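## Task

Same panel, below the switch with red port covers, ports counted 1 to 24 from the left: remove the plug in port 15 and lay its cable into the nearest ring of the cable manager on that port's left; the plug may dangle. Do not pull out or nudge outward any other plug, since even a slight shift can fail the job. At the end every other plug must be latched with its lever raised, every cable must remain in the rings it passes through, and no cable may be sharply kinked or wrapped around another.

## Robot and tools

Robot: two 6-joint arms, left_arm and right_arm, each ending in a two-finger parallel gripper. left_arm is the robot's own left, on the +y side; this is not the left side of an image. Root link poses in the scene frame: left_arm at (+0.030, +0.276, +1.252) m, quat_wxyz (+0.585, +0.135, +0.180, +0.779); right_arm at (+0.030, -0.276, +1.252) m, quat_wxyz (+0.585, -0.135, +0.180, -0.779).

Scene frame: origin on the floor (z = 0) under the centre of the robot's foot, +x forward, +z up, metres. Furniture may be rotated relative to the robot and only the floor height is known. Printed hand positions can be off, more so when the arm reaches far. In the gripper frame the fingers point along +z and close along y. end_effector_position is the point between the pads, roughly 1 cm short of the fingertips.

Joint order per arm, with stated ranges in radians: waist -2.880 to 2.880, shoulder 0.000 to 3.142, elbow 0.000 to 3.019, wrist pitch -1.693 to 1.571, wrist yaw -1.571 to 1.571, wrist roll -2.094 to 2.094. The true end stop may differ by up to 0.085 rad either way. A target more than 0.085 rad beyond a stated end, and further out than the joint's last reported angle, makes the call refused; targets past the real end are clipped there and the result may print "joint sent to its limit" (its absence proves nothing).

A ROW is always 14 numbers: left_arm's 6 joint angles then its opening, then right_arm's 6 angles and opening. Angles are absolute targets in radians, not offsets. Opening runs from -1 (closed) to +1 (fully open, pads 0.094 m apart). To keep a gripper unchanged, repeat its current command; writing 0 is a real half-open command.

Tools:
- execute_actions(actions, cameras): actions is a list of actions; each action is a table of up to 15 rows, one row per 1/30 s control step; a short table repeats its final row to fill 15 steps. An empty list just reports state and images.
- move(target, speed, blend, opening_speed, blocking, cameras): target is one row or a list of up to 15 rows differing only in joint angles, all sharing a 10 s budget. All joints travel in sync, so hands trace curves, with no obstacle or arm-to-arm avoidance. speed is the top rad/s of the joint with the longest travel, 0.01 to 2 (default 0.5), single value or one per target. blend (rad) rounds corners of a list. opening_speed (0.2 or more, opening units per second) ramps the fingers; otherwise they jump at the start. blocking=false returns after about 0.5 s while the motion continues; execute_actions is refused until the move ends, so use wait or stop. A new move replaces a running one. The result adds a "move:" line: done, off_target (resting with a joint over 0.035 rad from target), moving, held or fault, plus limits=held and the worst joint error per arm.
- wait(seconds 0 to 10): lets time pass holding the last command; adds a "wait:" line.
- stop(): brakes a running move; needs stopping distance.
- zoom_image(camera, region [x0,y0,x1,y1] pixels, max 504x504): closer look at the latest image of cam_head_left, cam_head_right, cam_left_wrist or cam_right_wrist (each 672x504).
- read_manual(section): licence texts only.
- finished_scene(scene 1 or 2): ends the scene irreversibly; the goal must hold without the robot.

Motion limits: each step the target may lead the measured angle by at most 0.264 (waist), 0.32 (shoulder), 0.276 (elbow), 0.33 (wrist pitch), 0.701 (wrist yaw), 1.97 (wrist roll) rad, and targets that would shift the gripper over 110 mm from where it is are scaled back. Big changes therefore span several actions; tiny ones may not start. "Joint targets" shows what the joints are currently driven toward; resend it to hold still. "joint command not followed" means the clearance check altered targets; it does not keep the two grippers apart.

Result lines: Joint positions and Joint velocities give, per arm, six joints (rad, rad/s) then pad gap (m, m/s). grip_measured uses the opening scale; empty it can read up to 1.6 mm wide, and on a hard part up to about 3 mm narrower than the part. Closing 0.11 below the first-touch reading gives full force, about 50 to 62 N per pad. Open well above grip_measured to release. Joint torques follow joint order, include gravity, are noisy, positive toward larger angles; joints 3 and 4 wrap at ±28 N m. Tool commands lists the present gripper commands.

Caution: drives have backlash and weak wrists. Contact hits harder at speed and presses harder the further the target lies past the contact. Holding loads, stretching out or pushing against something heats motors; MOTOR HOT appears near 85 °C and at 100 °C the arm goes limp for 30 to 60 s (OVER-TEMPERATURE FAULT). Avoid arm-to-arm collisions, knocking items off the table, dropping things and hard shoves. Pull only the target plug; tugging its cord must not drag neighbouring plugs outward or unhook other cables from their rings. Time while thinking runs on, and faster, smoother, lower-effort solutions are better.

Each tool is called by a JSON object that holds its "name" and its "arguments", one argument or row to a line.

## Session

{"name": "execute_actions", "arguments": {
  "actions": []
}}

Scene clock: 0.00 s.
left_arm: end_effector_position=(+0.4686, +0.2865, +1.1549) grip_measured=+1.000 end_effector_quat_wxyz=(+0.029, -0.609, +0.746, +0.270) | right_arm: end_effector_position=(+0.5188, +0.1311, +1.0207) grip_measured=+1.000 end_effector_quat_wxyz=(-0.497, +0.537, -0.681, +0.019)
Joint positions: left_arm=[-2.048 1.603 1.08 -1.07 -0.587 -1.694 0.094] | right_arm=[2.508 2.298 1.027 1.045 0.159 -1.035 0.094]
Joint velocities: left_arm=[-0.015 -0.005 -0.002 0.002 0.007 -0.037 0] | right_arm=[-0.005 0.005 -0.022 0.007 -0.081 0.081 0]
Joint torques (N m): no reading
Heat: left arm: hottest shoulder 39 °C; right arm: hottest shoulder 33 °C.
Joint targets: left_arm=[-2.049 1.596 1.095 -1.072 -0.588 -1.694] | right_arm=[2.507 2.300 1.031 1.049 0.159 -1.035]
Tool commands: left_gripper/opening=+1.0 right_gripper/opening=+1.0

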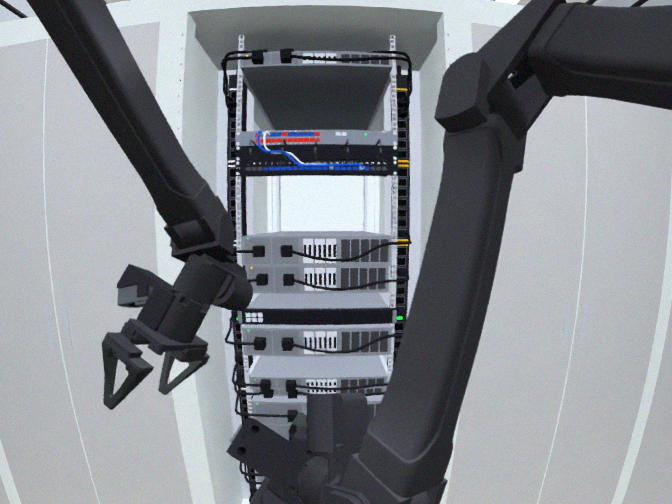

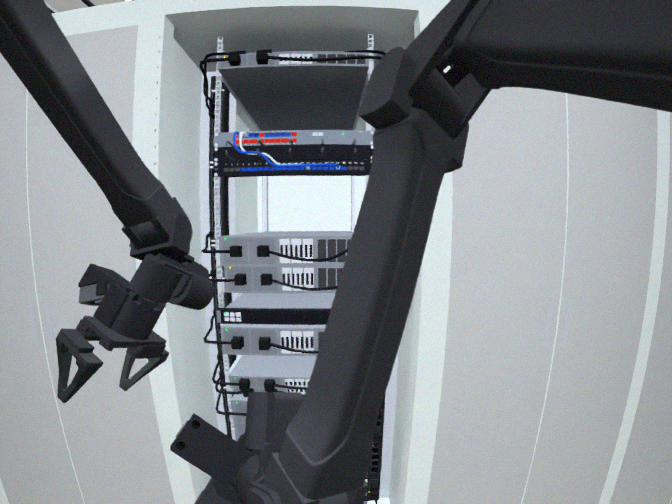

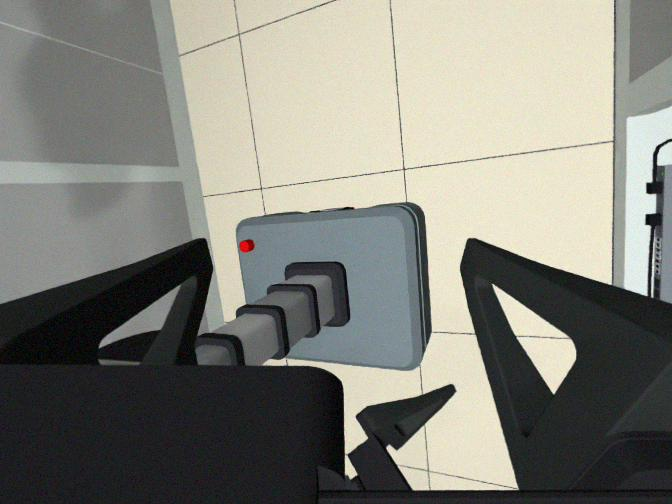

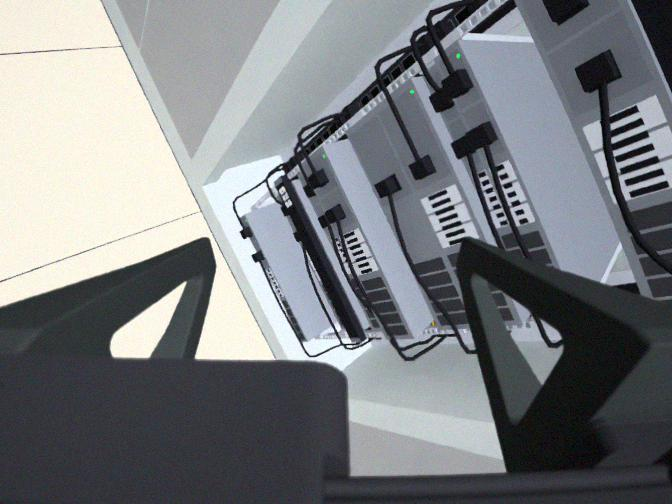

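{"name": "zoom_image", "arguments": {
  "camera": "cam_head_left",
  "region": [235, 120, 325, 180]
}}

{"name": "zoom_image", "arguments": {
  "camera": "cam_head_left",
  "region": [310, 120, 400, 180]
}}

{"name": "zoom_image", "arguments": {
  "camera": "cam_head_right",
  "region": [215, 120, 305, 180]
}}

{"name": "zoom_image", "arguments": {
  "camera": "cam_head_right",
  "region": [285, 120, 375, 180]
}}

Scaled by 5.600 from the camera's 672x504 image, which has a finer 960x720 frame.

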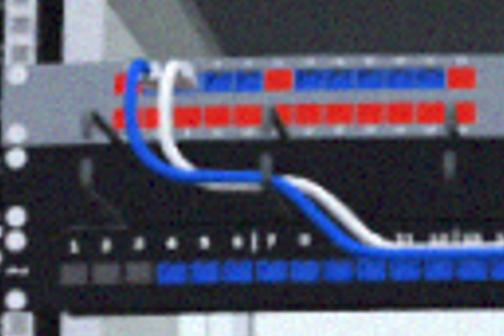

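Scaled by 5.600 from the camera's 672x504 image, which has a finer 960x720 frame.

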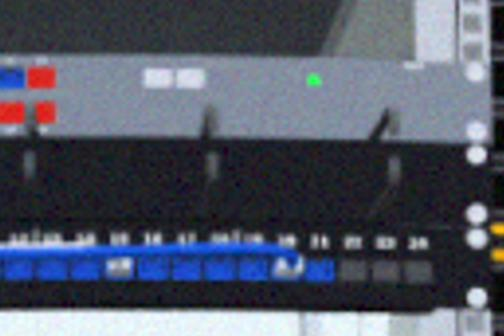

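Scaled by 5.600 from the camera's 672x504 image, which has a finer 960x720 frame.

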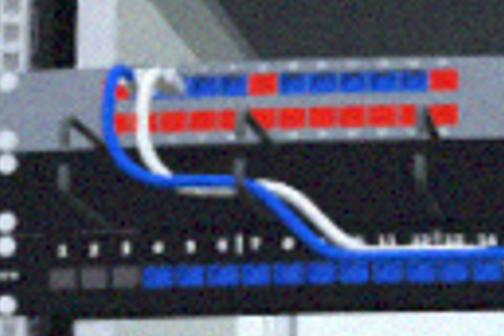

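Scaled by 5.600 from the camera's 672x504 image, which has a finer 960x720 frame.

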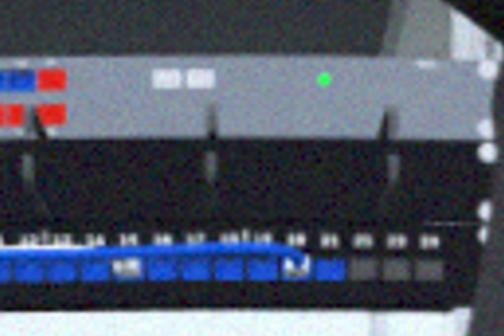

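{"name": "move", "arguments": {
  "target": [
    [-1.75,1.6,1.1,-0.5,-0.4655,-1.25,0, 2.0,2.1,1.1,1.0,0.3,0.3,0],
    [-1.75,1.6,1.3,0.5,-0.4655,-1.25,0, 2.1,1.6,1.3,0.75,0.4655,1.25,0]
  ],
  "speed": 0.7,
  "blend": 0.1
}}

Scene clock: 77.53 s.
left_arm: end_effector_position=(+0.8093, +0.4433, +1.3094) grip_measured=+0.003 end_effector_quat_wxyz=(+0.550, -0.632, +0.517, -0.177) | right_arm: end_effector_position=(+0.8381, -0.2354, +1.4032) grip_measured=+0.002 end_effector_quat_wxyz=(+0.564, +0.555, +0.480, +0.378)
Joint positions: left_arm=[-1.764 1.603 1.253 0.46 -0.468 -1.274 0.047] | right_arm=[2.088 1.604 1.261 0.766 0.463 1.243 0.047]
Joint velocities: left_arm=[-0.005 0.005 0.002 0.007 -0.022 -0.051 0] | right_arm=[-0.015 0.005 0.002 -0.002 0.051 0.081 0]
Joint torques (N m): left_arm=[0.21 -20.19 11.52 2.7 0.03 0.01] | right_arm=[3.14 -17.67 9.94 1.46 0.04 0.02]
Heat: left arm: hottest shoulder 41 °C; right arm: hottest shoulder 37 °C.
Joint targets: left_arm=[-1.749 1.600 1.300 0.488 -0.465 -1.259] | right_arm=[2.101 1.599 1.300 0.751 0.466 1.258]
move: off_target (left_arm, right_arm); left_arm: the elbow is farthest, 0.047 rad from its target; right_arm: the elbow is farthest, 0.039 rad from its target

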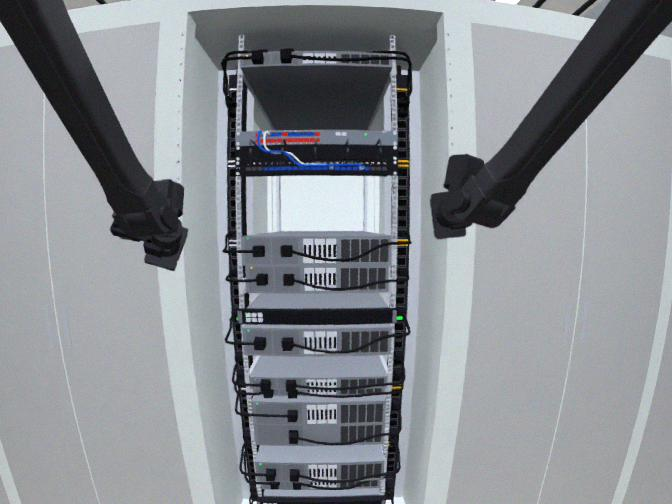

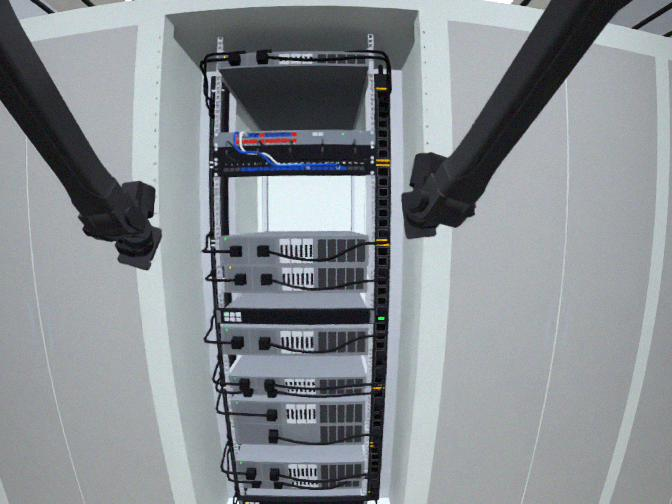

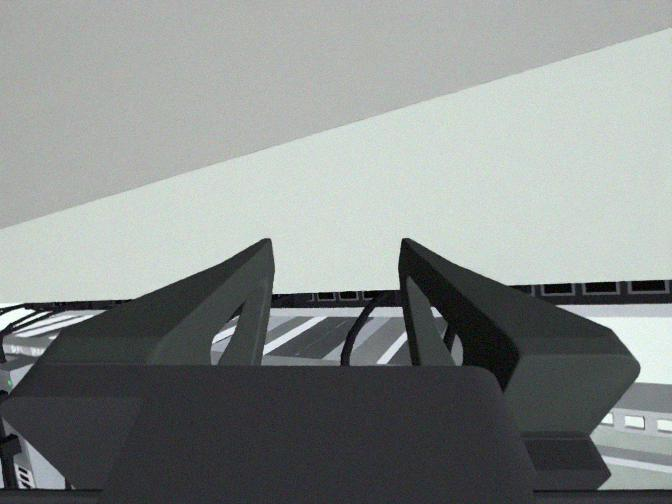

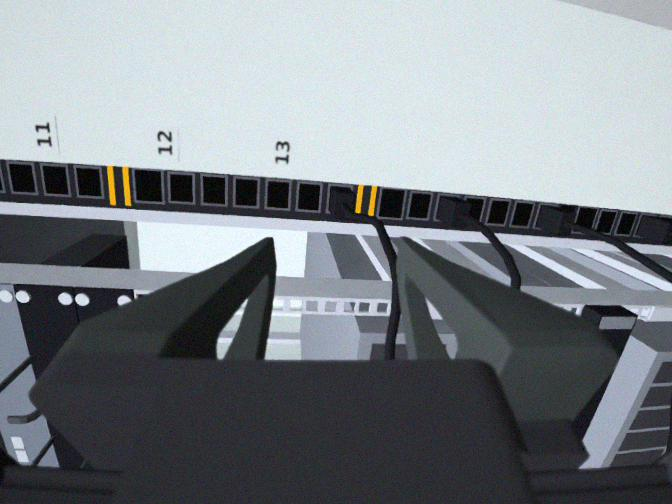

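{"name": "move", "arguments": {
  "target": [
    [-1.75,1.6,1.3,0.5,-0.4655,-1.25,0, 2.1,1.6,1.3,0.75,0.4655,-1.89,0],
    [-1.75,1.6,1.3,0.5,-0.4655,-1.25,0, 2.4,1.54,1.31,0.75,0.4655,-1.89,0]
  ],
  "speed": 0.8,
  "cameras": ["cam_right_wrist","cam_head_left"]
}}

Scene clock: 93.17 s.
left_arm: end_effector_position=(+0.8101, +0.4436, +1.3117) grip_measured=+0.003 end_effector_quat_wxyz=(+0.554, -0.629, +0.516, -0.177) | right_arm: end_effector_position=(+0.7883, -0.0444, +1.4892) grip_measured=+0.002 end_effector_quat_wxyz=(+0.514, -0.494, +0.513, -0.479)
Joint positions: left_arm=[-1.764 1.603 1.253 0.47 -0.468 -1.266 0.047] | right_arm=[2.411 1.552 1.261 0.764 0.464 -1.885 0.047]
Joint velocities: left_arm=[0.015 -0.005 -0.002 -0.007 0.022 0.022 0.001] | right_arm=[-0.005 -0.005 -0.002 0.002 -0.022 -0.051 0]
Joint torques (N m): left_arm=[-0.21 -20.19 11.59 2.89 0.04 0.03] | right_arm=[2.96 -17.55 11.28 1.55 -0.21 -0.06]
Heat: left arm: hottest shoulder 43 °C; right arm: hottest shoulder 39 °C.
Joint targets: left_arm=[-1.750 1.600 1.300 0.499 -0.466 -1.251] | right_arm=[2.400 1.540 1.310 0.750 0.465 -1.899]
move: off_target (left_arm, right_arm); left_arm: the elbow is farthest, 0.047 rad from its target; right_arm: the elbow is farthest, 0.049 rad from its target
Images, in order (width x height): cam_head_left 672x504, cam_right_wrist 672x504.

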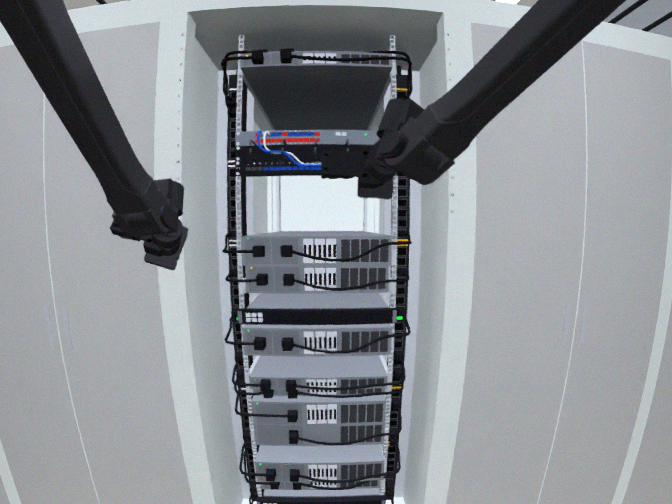

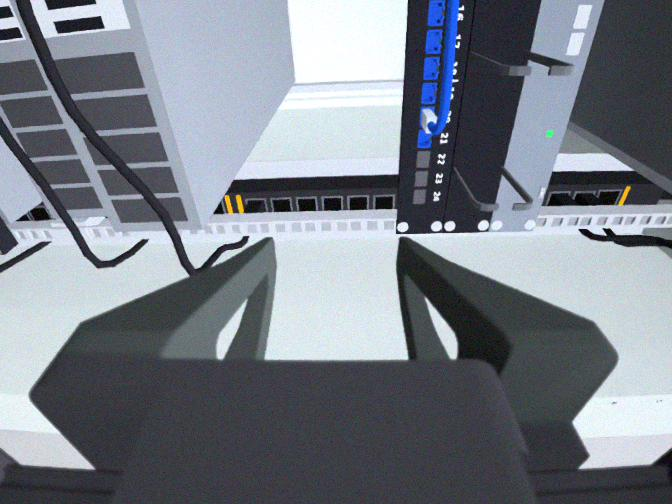

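{"name": "move", "arguments": {
  "target": [-1.75,1.6,1.3,0.5,-0.4655,-1.25,0, 2.4,1.52,1.31,0.72,0.4655,1.25,-0.8],
  "speed": 1.0,
  "cameras": ["cam_right_wrist"]
}}

{"name": "zoom_image", "arguments": {
  "camera": "cam_right_wrist",
  "region": [180, 0, 420, 240]
}}

Scene clock: 126.23 s.
left_arm: end_effector_position=(+0.8101, +0.4436, +1.3117) grip_measured=+0.003 end_effector_quat_wxyz=(+0.554, -0.629, +0.516, -0.177) | right_arm: end_effector_position=(+0.7878, -0.0445, +1.4889) grip_measured=-0.798 end_effector_quat_wxyz=(+0.478, +0.510, +0.506, +0.506)
Joint positions: left_arm=[-1.764 1.603 1.253 0.47 -0.468 -1.266 0.047] | right_arm=[2.411 1.543 1.261 0.734 0.464 1.245 0.009]
Joint velocities: left_arm=[-0.024 0.005 -0.012 -0.002 -0.022 -0.051 -0.001] | right_arm=[-0.015 -0.015 0.002 -0.002 0.022 0.022 0]
Joint torques (N m): left_arm=[-0.03 -20.07 11.54 2.84 0.02 0.03] | right_arm=[2.96 -18.26 11.34 1.28 -0.17 0]
Heat: left arm: hottest shoulder 46 °C; right arm: hottest shoulder 39 °C.
Joint targets: left_arm=[-1.750 1.600 1.300 0.500 -0.465 -1.251] | right_arm=[2.400 1.521 1.310 0.719 0.466 1.260]
move: off_target (left_arm, right_arm); left_arm: the elbow is farthest, 0.047 rad from its target; right_arm: the elbow is farthest, 0.049 rad from its target
Images, in order (width x height): cam_right_wrist 672x504.

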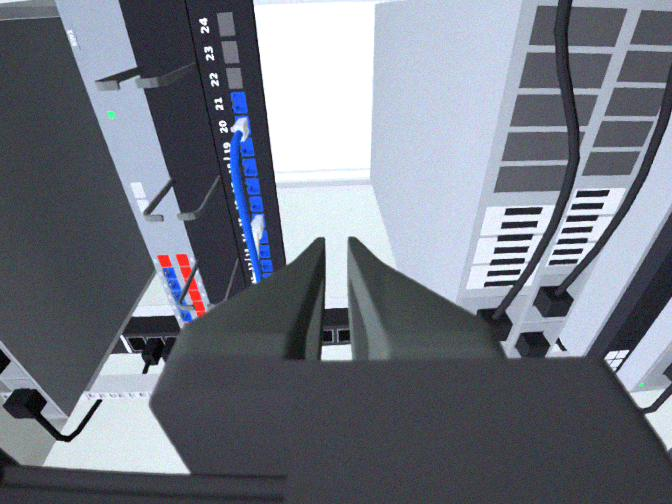

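Scaled by 2.100 from the camera's 672x504 image, which has a finer 960x720 frame.

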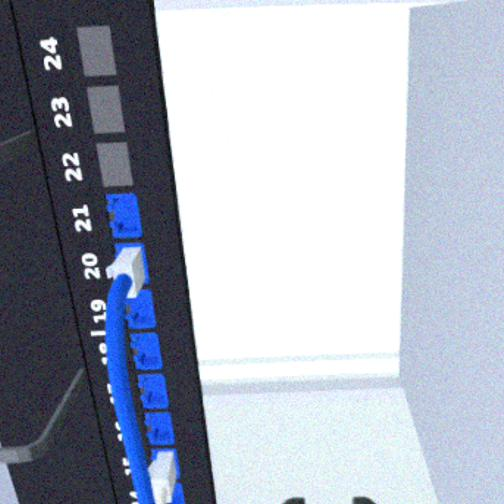

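{"name": "move", "arguments": {
  "target": [-1.75,1.6,1.3,0.5,-0.4655,-1.25,0, 2.41,1.64,1.525,0.66,0.48,1.25,-0.8],
  "speed": 0.5,
  "cameras": ["cam_right_wrist","cam_head_left"]
}}

{"name": "zoom_image", "arguments": {
  "camera": "cam_right_wrist",
  "region": [100, 0, 340, 240]
}}

Scene clock: 153.40 s.
left_arm: end_effector_position=(+0.8101, +0.4436, +1.3117) grip_measured=+0.003 end_effector_quat_wxyz=(+0.554, -0.628, +0.517, -0.177) | right_arm: end_effector_position=(+0.8377, -0.0366, +1.5329) grip_measured=-0.798 end_effector_quat_wxyz=(+0.492, +0.513, +0.473, +0.520)
Joint positions: left_arm=[-1.764 1.603 1.253 0.47 -0.468 -1.264 0.047] | right_arm=[2.411 1.618 1.472 0.674 0.477 1.246 0.009]
Joint velocities: left_arm=[0.005 -0.015 0.002 -0.002 0.037 -0.066 0] | right_arm=[-0.005 -0.005 0.002 -0.002 0.022 0.022 -0.001]
Joint torques (N m): left_arm=[-0.15 -20.19 11.66 2.96 0.04 0.05] | right_arm=[4.95 -17.03 12.01 1.46 -0.07 -0.08]
Heat: left arm: hottest shoulder 47 °C; right arm: hottest elbow 42 °C.
Joint targets: left_arm=[-1.750 1.600 1.300 0.500 -0.465 -1.249] | right_arm=[2.410 1.639 1.525 0.661 0.480 1.251]
move: off_target (left_arm, right_arm); left_arm: the elbow is farthest, 0.047 rad from its target; right_arm: the elbow is farthest, 0.053 rad from its target
Images, in order (width x height): cam_head_left 672x504, cam_right_wrist 672x504.

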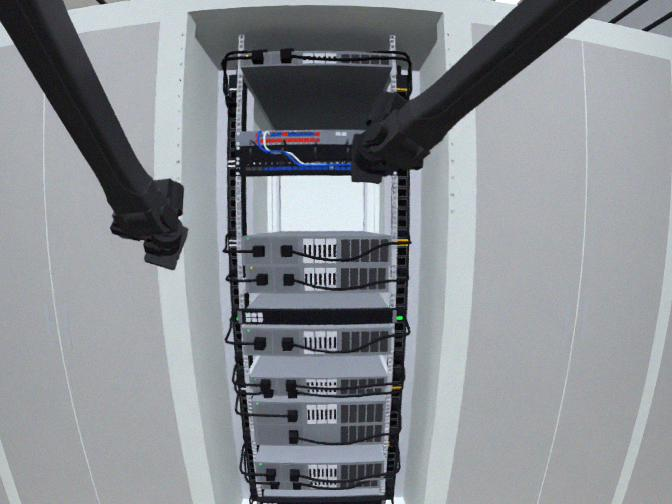

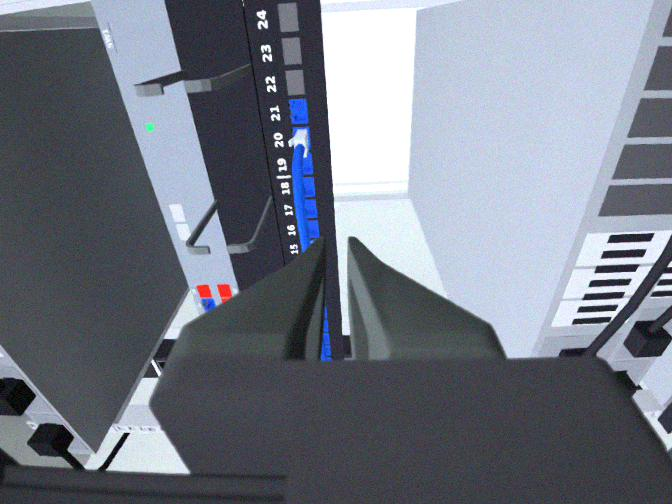

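Scaled by 2.100 from the camera's 672x504 image, which has a finer 960x720 frame.

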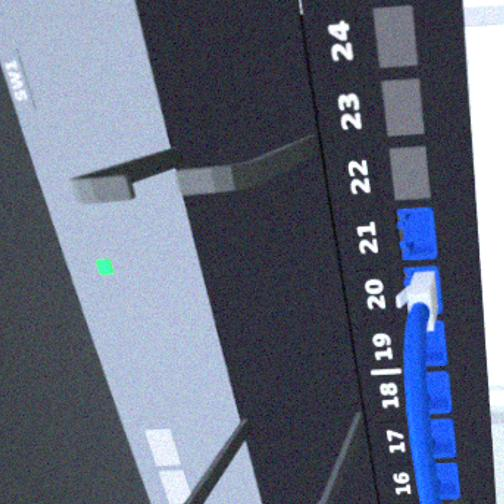

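{"name": "move", "arguments": {
  "target": [-2.244,1.545,1.33,0.71,-0.326,-1.25,-0.8, 2.41,1.64,1.525,0.66,0.48,1.25,-0.8],
  "speed": 0.6,
  "cameras": ["cam_left_wrist","cam_head_left"]
}}

{"name": "zoom_image", "arguments": {
  "camera": "cam_left_wrist",
  "region": [260, 60, 500, 300]
}}

Scene clock: 170.27 s.
left_arm: end_effector_position=(+0.8270, +0.1185, +1.4465) grip_measured=-0.797 end_effector_quat_wxyz=(-0.491, +0.505, -0.526, +0.476) | right_arm: end_effector_position=(+0.8377, -0.0366, +1.5329) grip_measured=-0.798 end_effector_quat_wxyz=(+0.492, +0.513, +0.473, +0.520)
Joint positions: left_arm=[-2.24 1.568 1.279 0.684 -0.336 -1.264 0.01] | right_arm=[2.411 1.618 1.472 0.674 0.477 1.246 0.009]
Joint velocities: left_arm=[-0.015 -0.015 -0.002 -0.002 -0.007 -0.037 0] | right_arm=[-0.015 -0.005 -0.022 0.002 0.081 0.037 -0.001]
Joint torques (N m): left_arm=[-4.78 -20.37 12.53 2.78 0.26 0.04] | right_arm=[4.48 -16.03 11.99 1.2 -0.09 -0.08]
Heat: left arm: hottest shoulder 47 °C; right arm: hottest elbow 47 °C.
Joint targets: left_arm=[-2.244 1.545 1.330 0.710 -0.334 -1.250] | right_arm=[2.410 1.640 1.525 0.660 0.480 1.250]
move: off_target (left_arm, right_arm); left_arm: the elbow is farthest, 0.051 rad from its target; right_arm: the elbow is farthest, 0.053 rad from its target
Images, in order (width x height): cam_head_left 672x504, cam_left_wrist 672x504.

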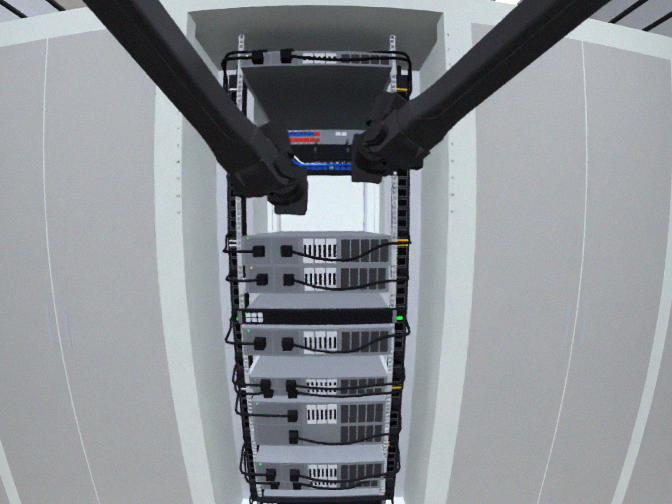

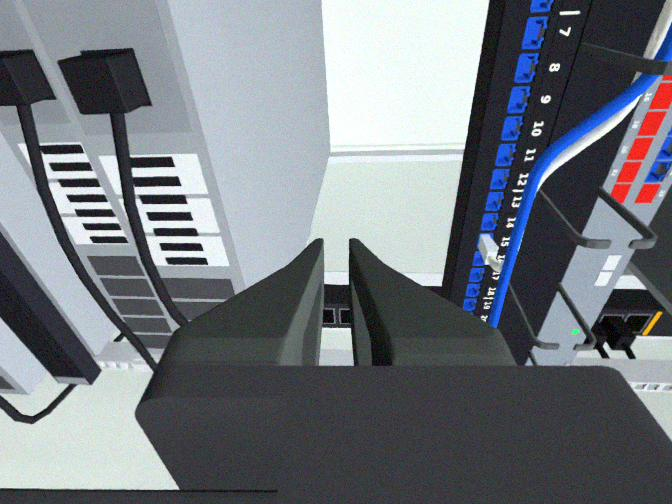

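Scaled by 2.100 from the camera's 672x504 image, which has a finer 960x720 frame.

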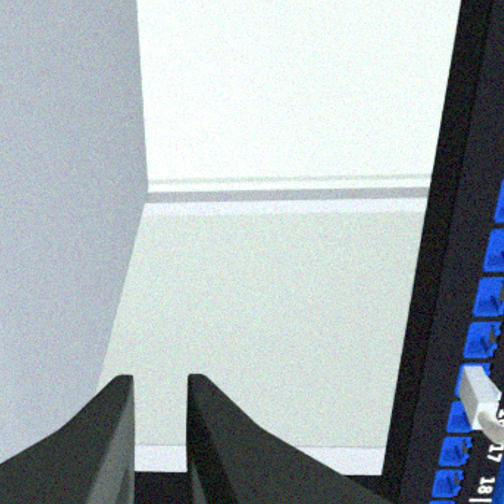

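{"name": "zoom_image", "arguments": {
  "camera": "cam_left_wrist",
  "region": [440, 180, 600, 340]
}}

{"name": "zoom_image", "arguments": {
  "camera": "cam_left_wrist",
  "region": [460, 0, 672, 212]
}}

Scaled by 3.150 from the camera's 672x504 image, which has a finer 960x720 frame.

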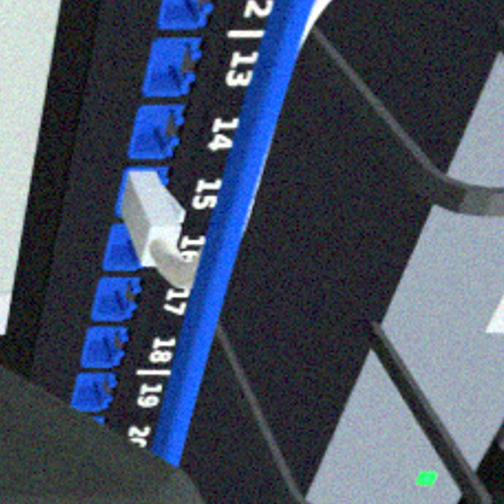

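Scaled by 2.377 from the camera's 672x504 image, which has a finer 960x720 frame.

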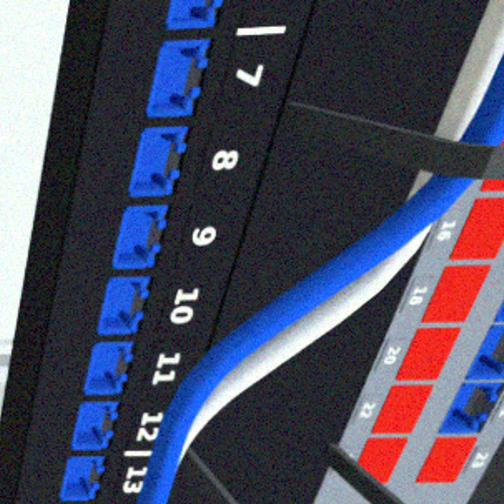

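{"name": "move", "arguments": {
  "target": [-2.244,1.545,1.33,0.71,-0.326,-1.25,-0.8, 2.436,1.59,1.572,0.565,0.48,1.25,-0.8],
  "speed": 0.3,
  "cameras": ["cam_right_wrist"]
}}

{"name": "zoom_image", "arguments": {
  "camera": "cam_right_wrist",
  "region": [260, 120, 420, 280]
}}

Scene clock: 199.33 s.
left_arm: end_effector_position=(+0.8270, +0.1172, +1.4468) grip_measured=-0.797 end_effector_quat_wxyz=(-0.490, +0.503, -0.527, +0.479) | right_arm: end_effector_position=(+0.8435, -0.0296, +1.5426) grip_measured=-0.798 end_effector_quat_wxyz=(+0.482, +0.512, +0.492, +0.513)
Joint positions: left_arm=[-2.24 1.568 1.279 0.684 -0.328 -1.264 0.01] | right_arm=[2.421 1.612 1.515 0.58 0.477 1.246 0.009]
Joint velocities: left_arm=[-0.005 -0.005 -0.017 -0.002 0.007 -0.037 -0.001] | right_arm=[-0.015 -0.005 0.007 0.002 -0.081 -0.066 0]
Joint torques (N m): left_arm=[-4.6 -20.66 12.52 2.7 0.31 0.02] | right_arm=[4.84 -19.84 12.48 1.46 -0.12 -0.1]
Heat: left arm: hottest shoulder 46 °C; right arm: hottest elbow 51 °C.
Joint targets: left_arm=[-2.244 1.545 1.330 0.710 -0.325 -1.250] | right_arm=[2.436 1.591 1.572 0.566 0.480 1.250]
move: off_target (left_arm, right_arm); left_arm: the elbow is farthest, 0.051 rad from its target; right_arm: the elbow is farthest, 0.057 rad from its target
Images, in order (width x height): cam_right_wrist 672x504.

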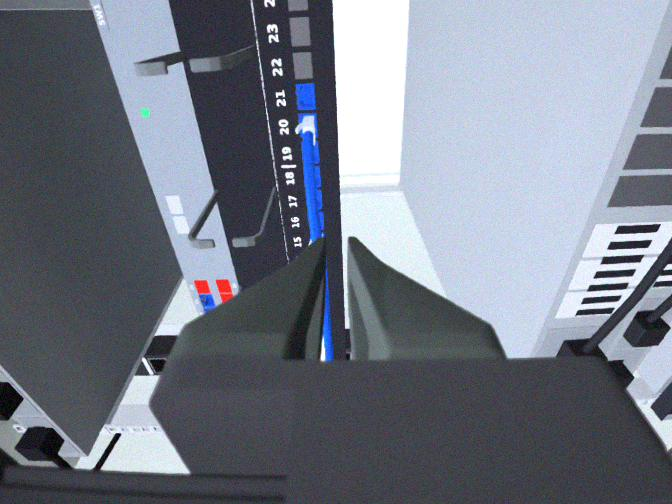

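Scaled by 3.150 from the camera's 672x504 image, which has a finer 960x720 frame.

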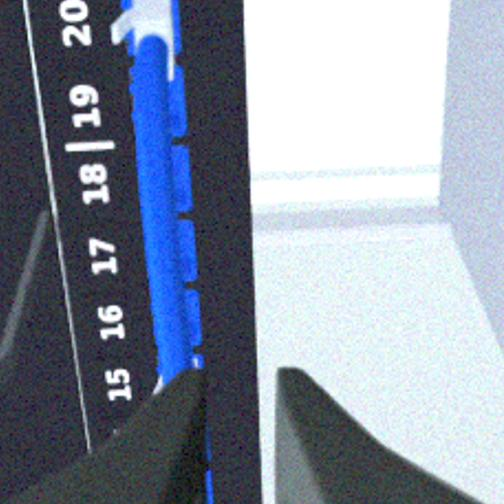

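{"name": "move", "arguments": {
  "target": [-2.327,1.36,1.46,0.46,-0.4,-1.25,-0.8, 2.436,1.59,1.572,0.565,0.48,1.25,-0.8],
  "speed": 0.4,
  "cameras": ["cam_left_wrist"]
}}

{"name": "zoom_image", "arguments": {
  "camera": "cam_left_wrist",
  "region": [260, 120, 420, 280]
}}

Scene clock: 215.93 s.
left_arm: end_effector_position=(+0.8189, +0.1382, +1.6203) grip_measured=-0.797 end_effector_quat_wxyz=(-0.506, +0.506, -0.475, +0.512) | right_arm: end_effector_position=(+0.8435, -0.0294, +1.5422) grip_measured=-0.798 end_effector_quat_wxyz=(+0.482, +0.512, +0.493, +0.513)
Joint positions: left_arm=[-2.31 1.367 1.41 0.476 -0.399 -1.264 0.01] | right_arm=[2.421 1.612 1.515 0.579 0.477 1.246 0.009]
Joint velocities: left_arm=[0.015 -0.024 -0.022 -0.007 -0.007 -0.051 0] | right_arm=[-0.005 -0.015 -0.002 0.007 0.007 -0.022 -0.001]
Joint torques (N m): left_arm=[-5.13 -17.49 13.5 1.06 0.14 0.01] | right_arm=[5.42 -19.25 12.89 1.33 -0.08 -0.12]
Heat: left arm: hottest shoulder 46 °C; right arm: hottest elbow 50 °C.
Joint targets: left_arm=[-2.328 1.361 1.459 0.460 -0.401 -1.250] | right_arm=[2.436 1.590 1.572 0.564 0.480 1.250]
move: off_target (left_arm, right_arm); left_arm: the elbow is farthest, 0.050 rad from its target; right_arm: the elbow is farthest, 0.057 rad from its target
Images, in order (width x height): cam_left_wrist 672x504.

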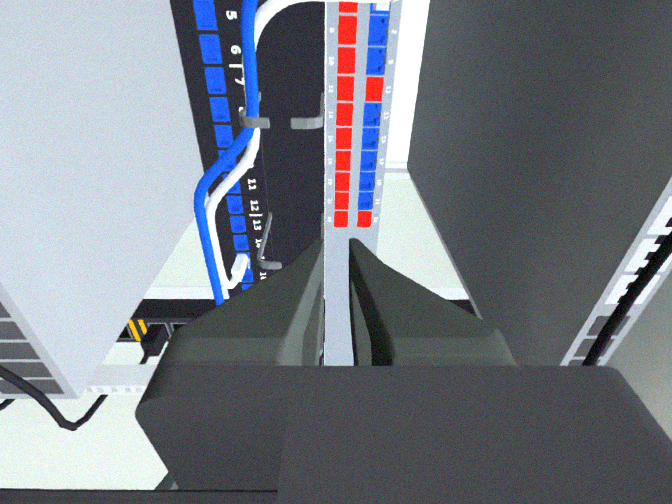

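Scaled by 3.150 from the camera's 672x504 image, which has a finer 960x720 frame.

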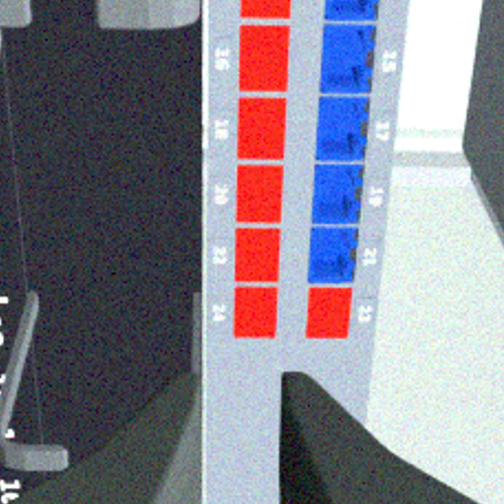

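{"name": "zoom_image", "arguments": {
  "camera": "cam_left_wrist",
  "region": [180, 160, 300, 310]
}}

{"name": "zoom_image", "arguments": {
  "camera": "cam_left_wrist",
  "region": [190, 60, 330, 200]
}}

{"name": "zoom_image", "arguments": {
  "camera": "cam_left_wrist",
  "region": [190, 0, 330, 140]
}}

Scaled by 3.360 from the camera's 672x504 image, which has a finer 960x720 frame.

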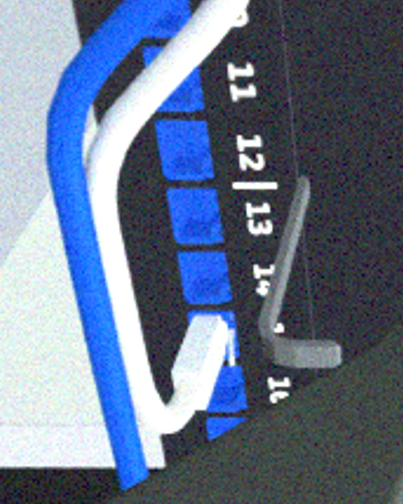

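Scaled by 3.600 from the camera's 672x504 image, which has a finer 960x720 frame.

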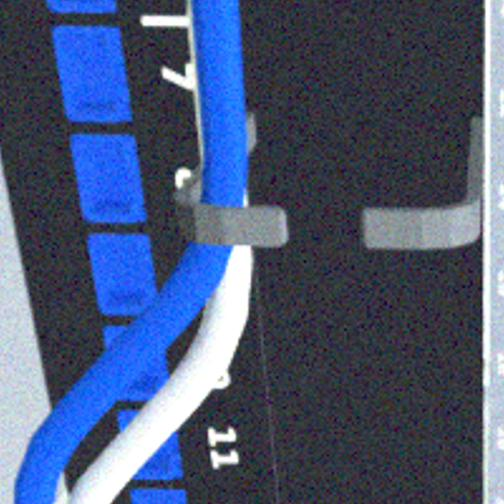

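Scaled by 3.600 from the camera's 672x504 image, which has a finer 960x720 frame.

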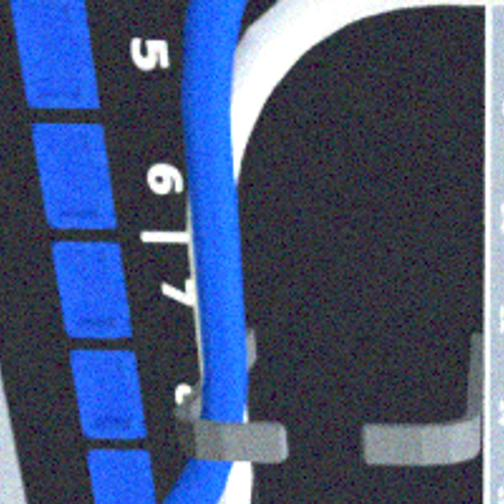

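{"name": "move", "arguments": {
  "target": [-2.327,1.36,1.46,0.46,-0.4,-1.25,-0.8, 2.532,1.745,1.772,0.555,0.568,1.25,-0.55],
  "speed": 0.3
}}

Scene clock: 396.10 s.
left_arm: end_effector_position=(+0.8189, +0.1382, +1.6203) grip_measured=-0.797 end_effector_quat_wxyz=(-0.506, +0.506, -0.475, +0.512) | right_arm: end_effector_position=(+0.8573, +0.0344, +1.5774) grip_measured=-0.552 end_effector_quat_wxyz=(+0.474, +0.526, +0.460, +0.536)
Joint positions: left_arm=[-2.31 1.367 1.41 0.476 -0.399 -1.264 0.01] | right_arm=[2.519 1.729 1.714 0.568 0.564 1.246 0.021]
Joint velocities: left_arm=[0.005 -0.015 -0.007 -0.012 -0.007 0.037 0] | right_arm=[-0.005 -0.005 -0.017 -0.017 0.051 -0.022 0]
Joint torques (N m): left_arm=[-4.84 -17.44 13.7 1.11 0.18 0.03] | right_arm=[5.95 -17.73 12.7 1.4 -0.1 -0.09]
Heat: left arm: hottest elbow 52 °C; right arm: hottest elbow 54 °C.
Joint targets: left_arm=[-2.327 1.360 1.460 0.460 -0.400 -1.250] | right_arm=[2.532 1.745 1.771 0.556 0.568 1.250]
move: off_target (left_arm, right_arm); left_arm: the elbow is farthest, 0.050 rad from its target; right_arm: the elbow is farthest, 0.058 rad from its target

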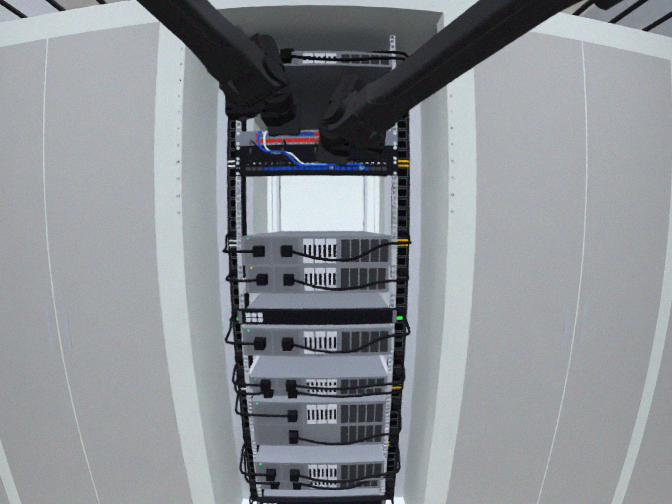

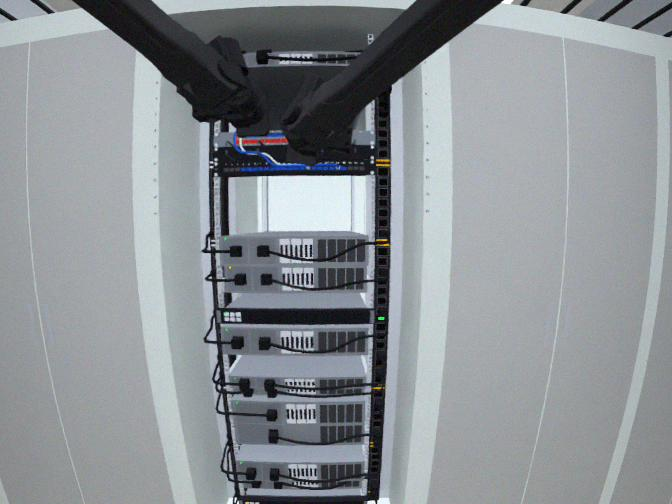

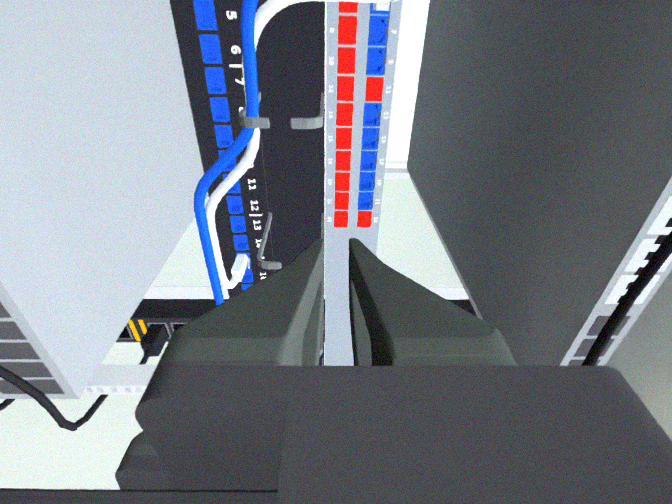

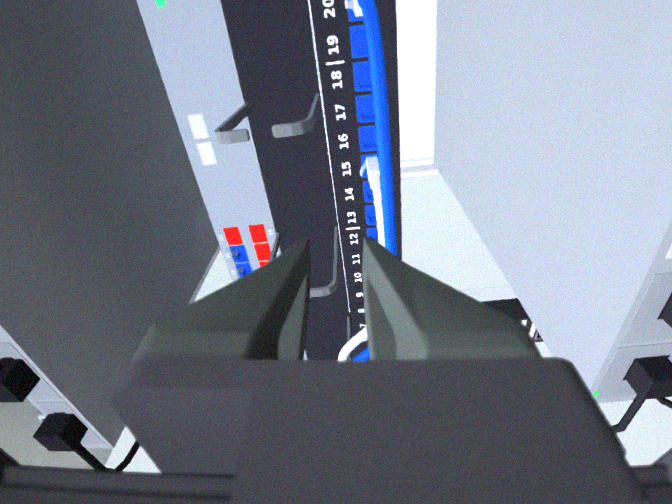

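{"name": "zoom_image", "arguments": {
  "camera": "cam_right_wrist",
  "region": [310, 110, 430, 250]
}}

Scaled by 3.600 from the camera's 672x504 image, which has a finer 960x720 frame.

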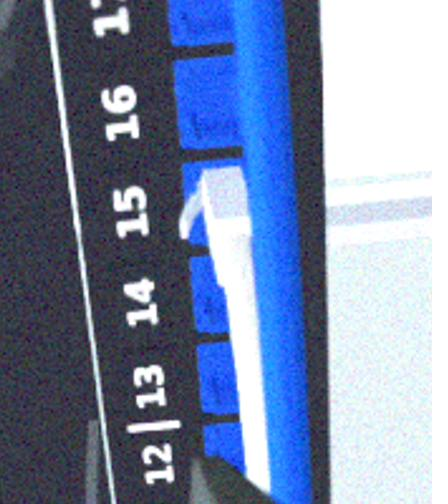

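{"name": "move", "arguments": {
  "target": [-2.327,1.36,1.46,0.46,-0.4,-1.25,-0.8, 2.537,1.787,1.76,0.61,0.568,1.25,-0.55],
  "speed": 0.15,
  "cameras": ["cam_left_wrist","cam_right_wrist"]
}}

{"name": "zoom_image", "arguments": {
  "camera": "cam_right_wrist",
  "region": [280, 110, 430, 270]
}}

Scene clock: 435.40 s.
left_arm: end_effector_position=(+0.8189, +0.1382, +1.6203) grip_measured=-0.797 end_effector_quat_wxyz=(-0.506, +0.506, -0.475, +0.512) | right_arm: end_effector_position=(+0.8587, +0.0465, +1.5538) grip_measured=-0.552 end_effector_quat_wxyz=(+0.472, +0.526, +0.467, +0.532)
Joint positions: left_arm=[-2.31 1.367 1.41 0.476 -0.399 -1.264 0.01] | right_arm=[2.519 1.765 1.714 0.588 0.564 1.246 0.021]
Joint velocities: left_arm=[-0.005 -0.015 0.017 -0.012 0.066 -0.022 -0.002] | right_arm=[-0.015 -0.005 -0.012 0.007 0.022 -0.066 0]
Joint torques (N m): left_arm=[-4.72 -17.61 13.7 1.11 0.19 0.03] | right_arm=[6.65 -17.55 11.74 3.04 -0.09 -0.09]
Heat: left arm: hottest elbow 53 °C; right arm: hottest elbow 52 °C.
Joint targets: left_arm=[-2.327 1.360 1.460 0.460 -0.400 -1.250] | right_arm=[2.537 1.787 1.760 0.609 0.568 1.250]
move: off_target (left_arm, right_arm); left_arm: the elbow is farthest, 0.050 rad from its target; right_arm: the elbow is farthest, 0.046 rad from its target
Images, in order (width x height): cam_left_wrist 672x504, cam_right_wrist 672x504.

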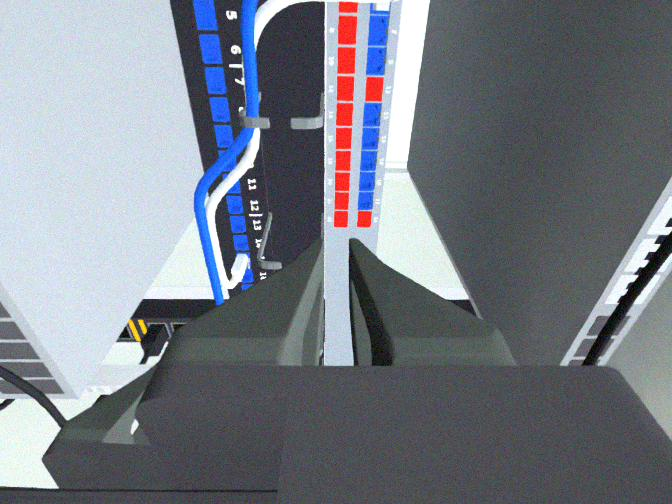

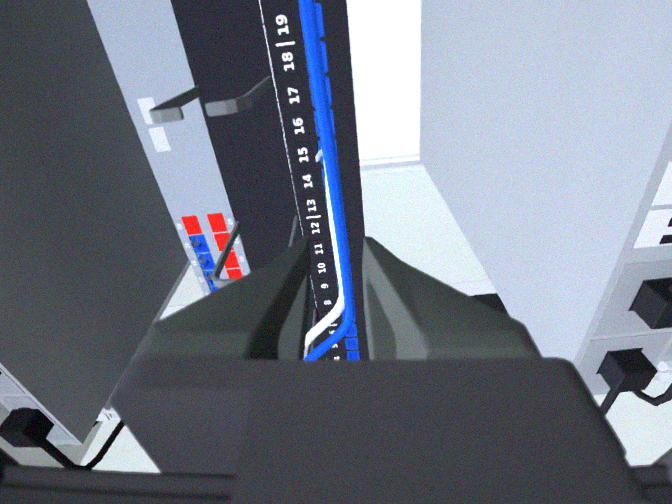

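Scaled by 3.150 from the camera's 672x504 image, which has a finer 960x720 frame.

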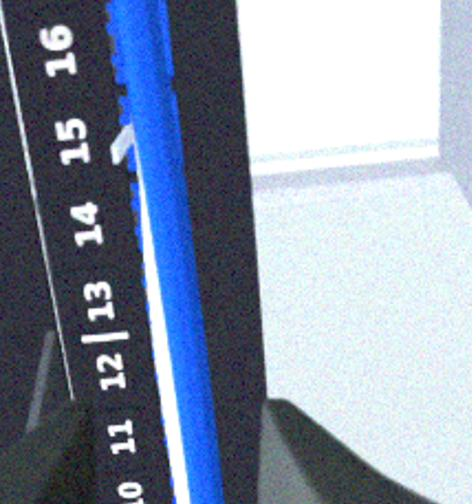

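{"name": "execute_actions", "arguments": {
  "actions": []
}}

Scene clock: 479.17 s.
left_arm: end_effector_position=(+0.8189, +0.1382, +1.6203) grip_measured=-0.797 end_effector_quat_wxyz=(-0.506, +0.506, -0.475, +0.512) | right_arm: end_effector_position=(+0.8587, +0.0465, +1.5538) grip_measured=-0.552 end_effector_quat_wxyz=(+0.472, +0.526, +0.467, +0.532)
Joint positions: left_arm=[-2.31 1.367 1.41 0.476 -0.399 -1.264 0.01] | right_arm=[2.519 1.765 1.714 0.588 0.564 1.246 0.021]
Joint velocities: left_arm=[0.005 -0.005 0.007 -0.002 0.007 0.022 0] | right_arm=[-0.005 0.005 -0.007 -0.007 0.051 -0.007 0]
Joint torques (N m): left_arm=[-5.01 -17.55 13.72 1.14 0.2 0.05] | right_arm=[7.12 -17.44 11.82 2.81 -0.12 -0.09]
Heat: left arm: hottest elbow 54 °C; right arm: hottest elbow 51 °C.
Joint targets: left_arm=[-2.327 1.360 1.460 0.460 -0.400 -1.250] | right_arm=[2.537 1.787 1.760 0.609 0.568 1.250]
Tool commands: left_gripper/opening=-0.8 right_gripper/opening=-0.55

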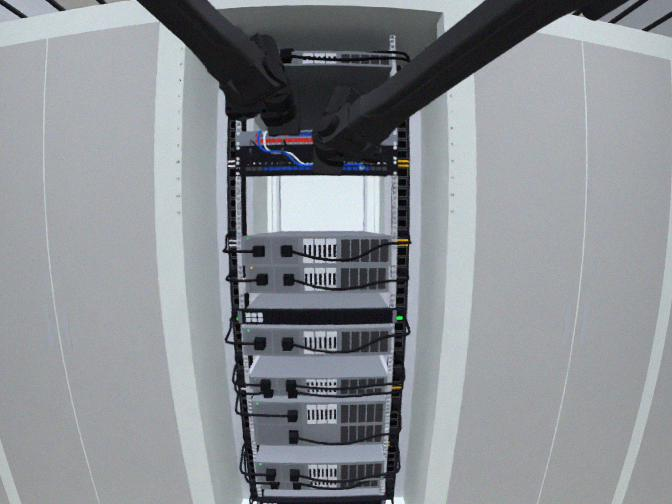

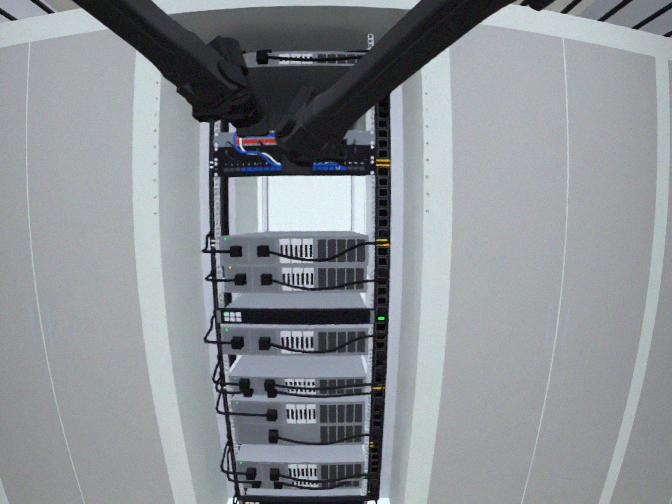

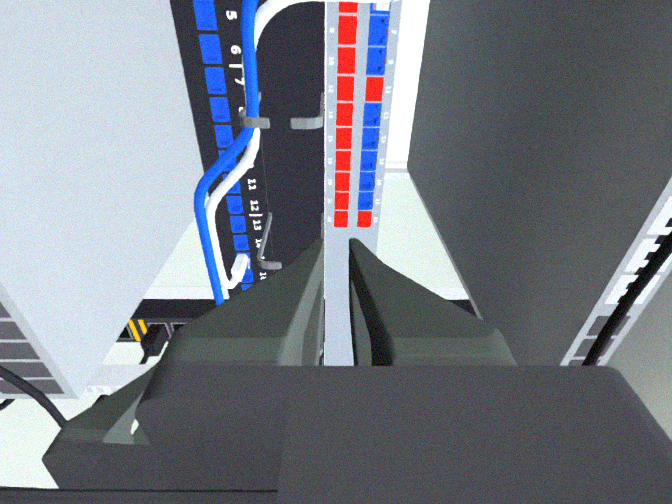

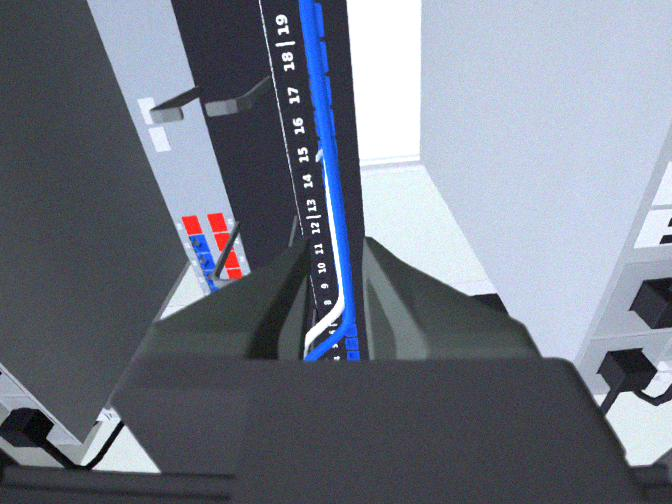

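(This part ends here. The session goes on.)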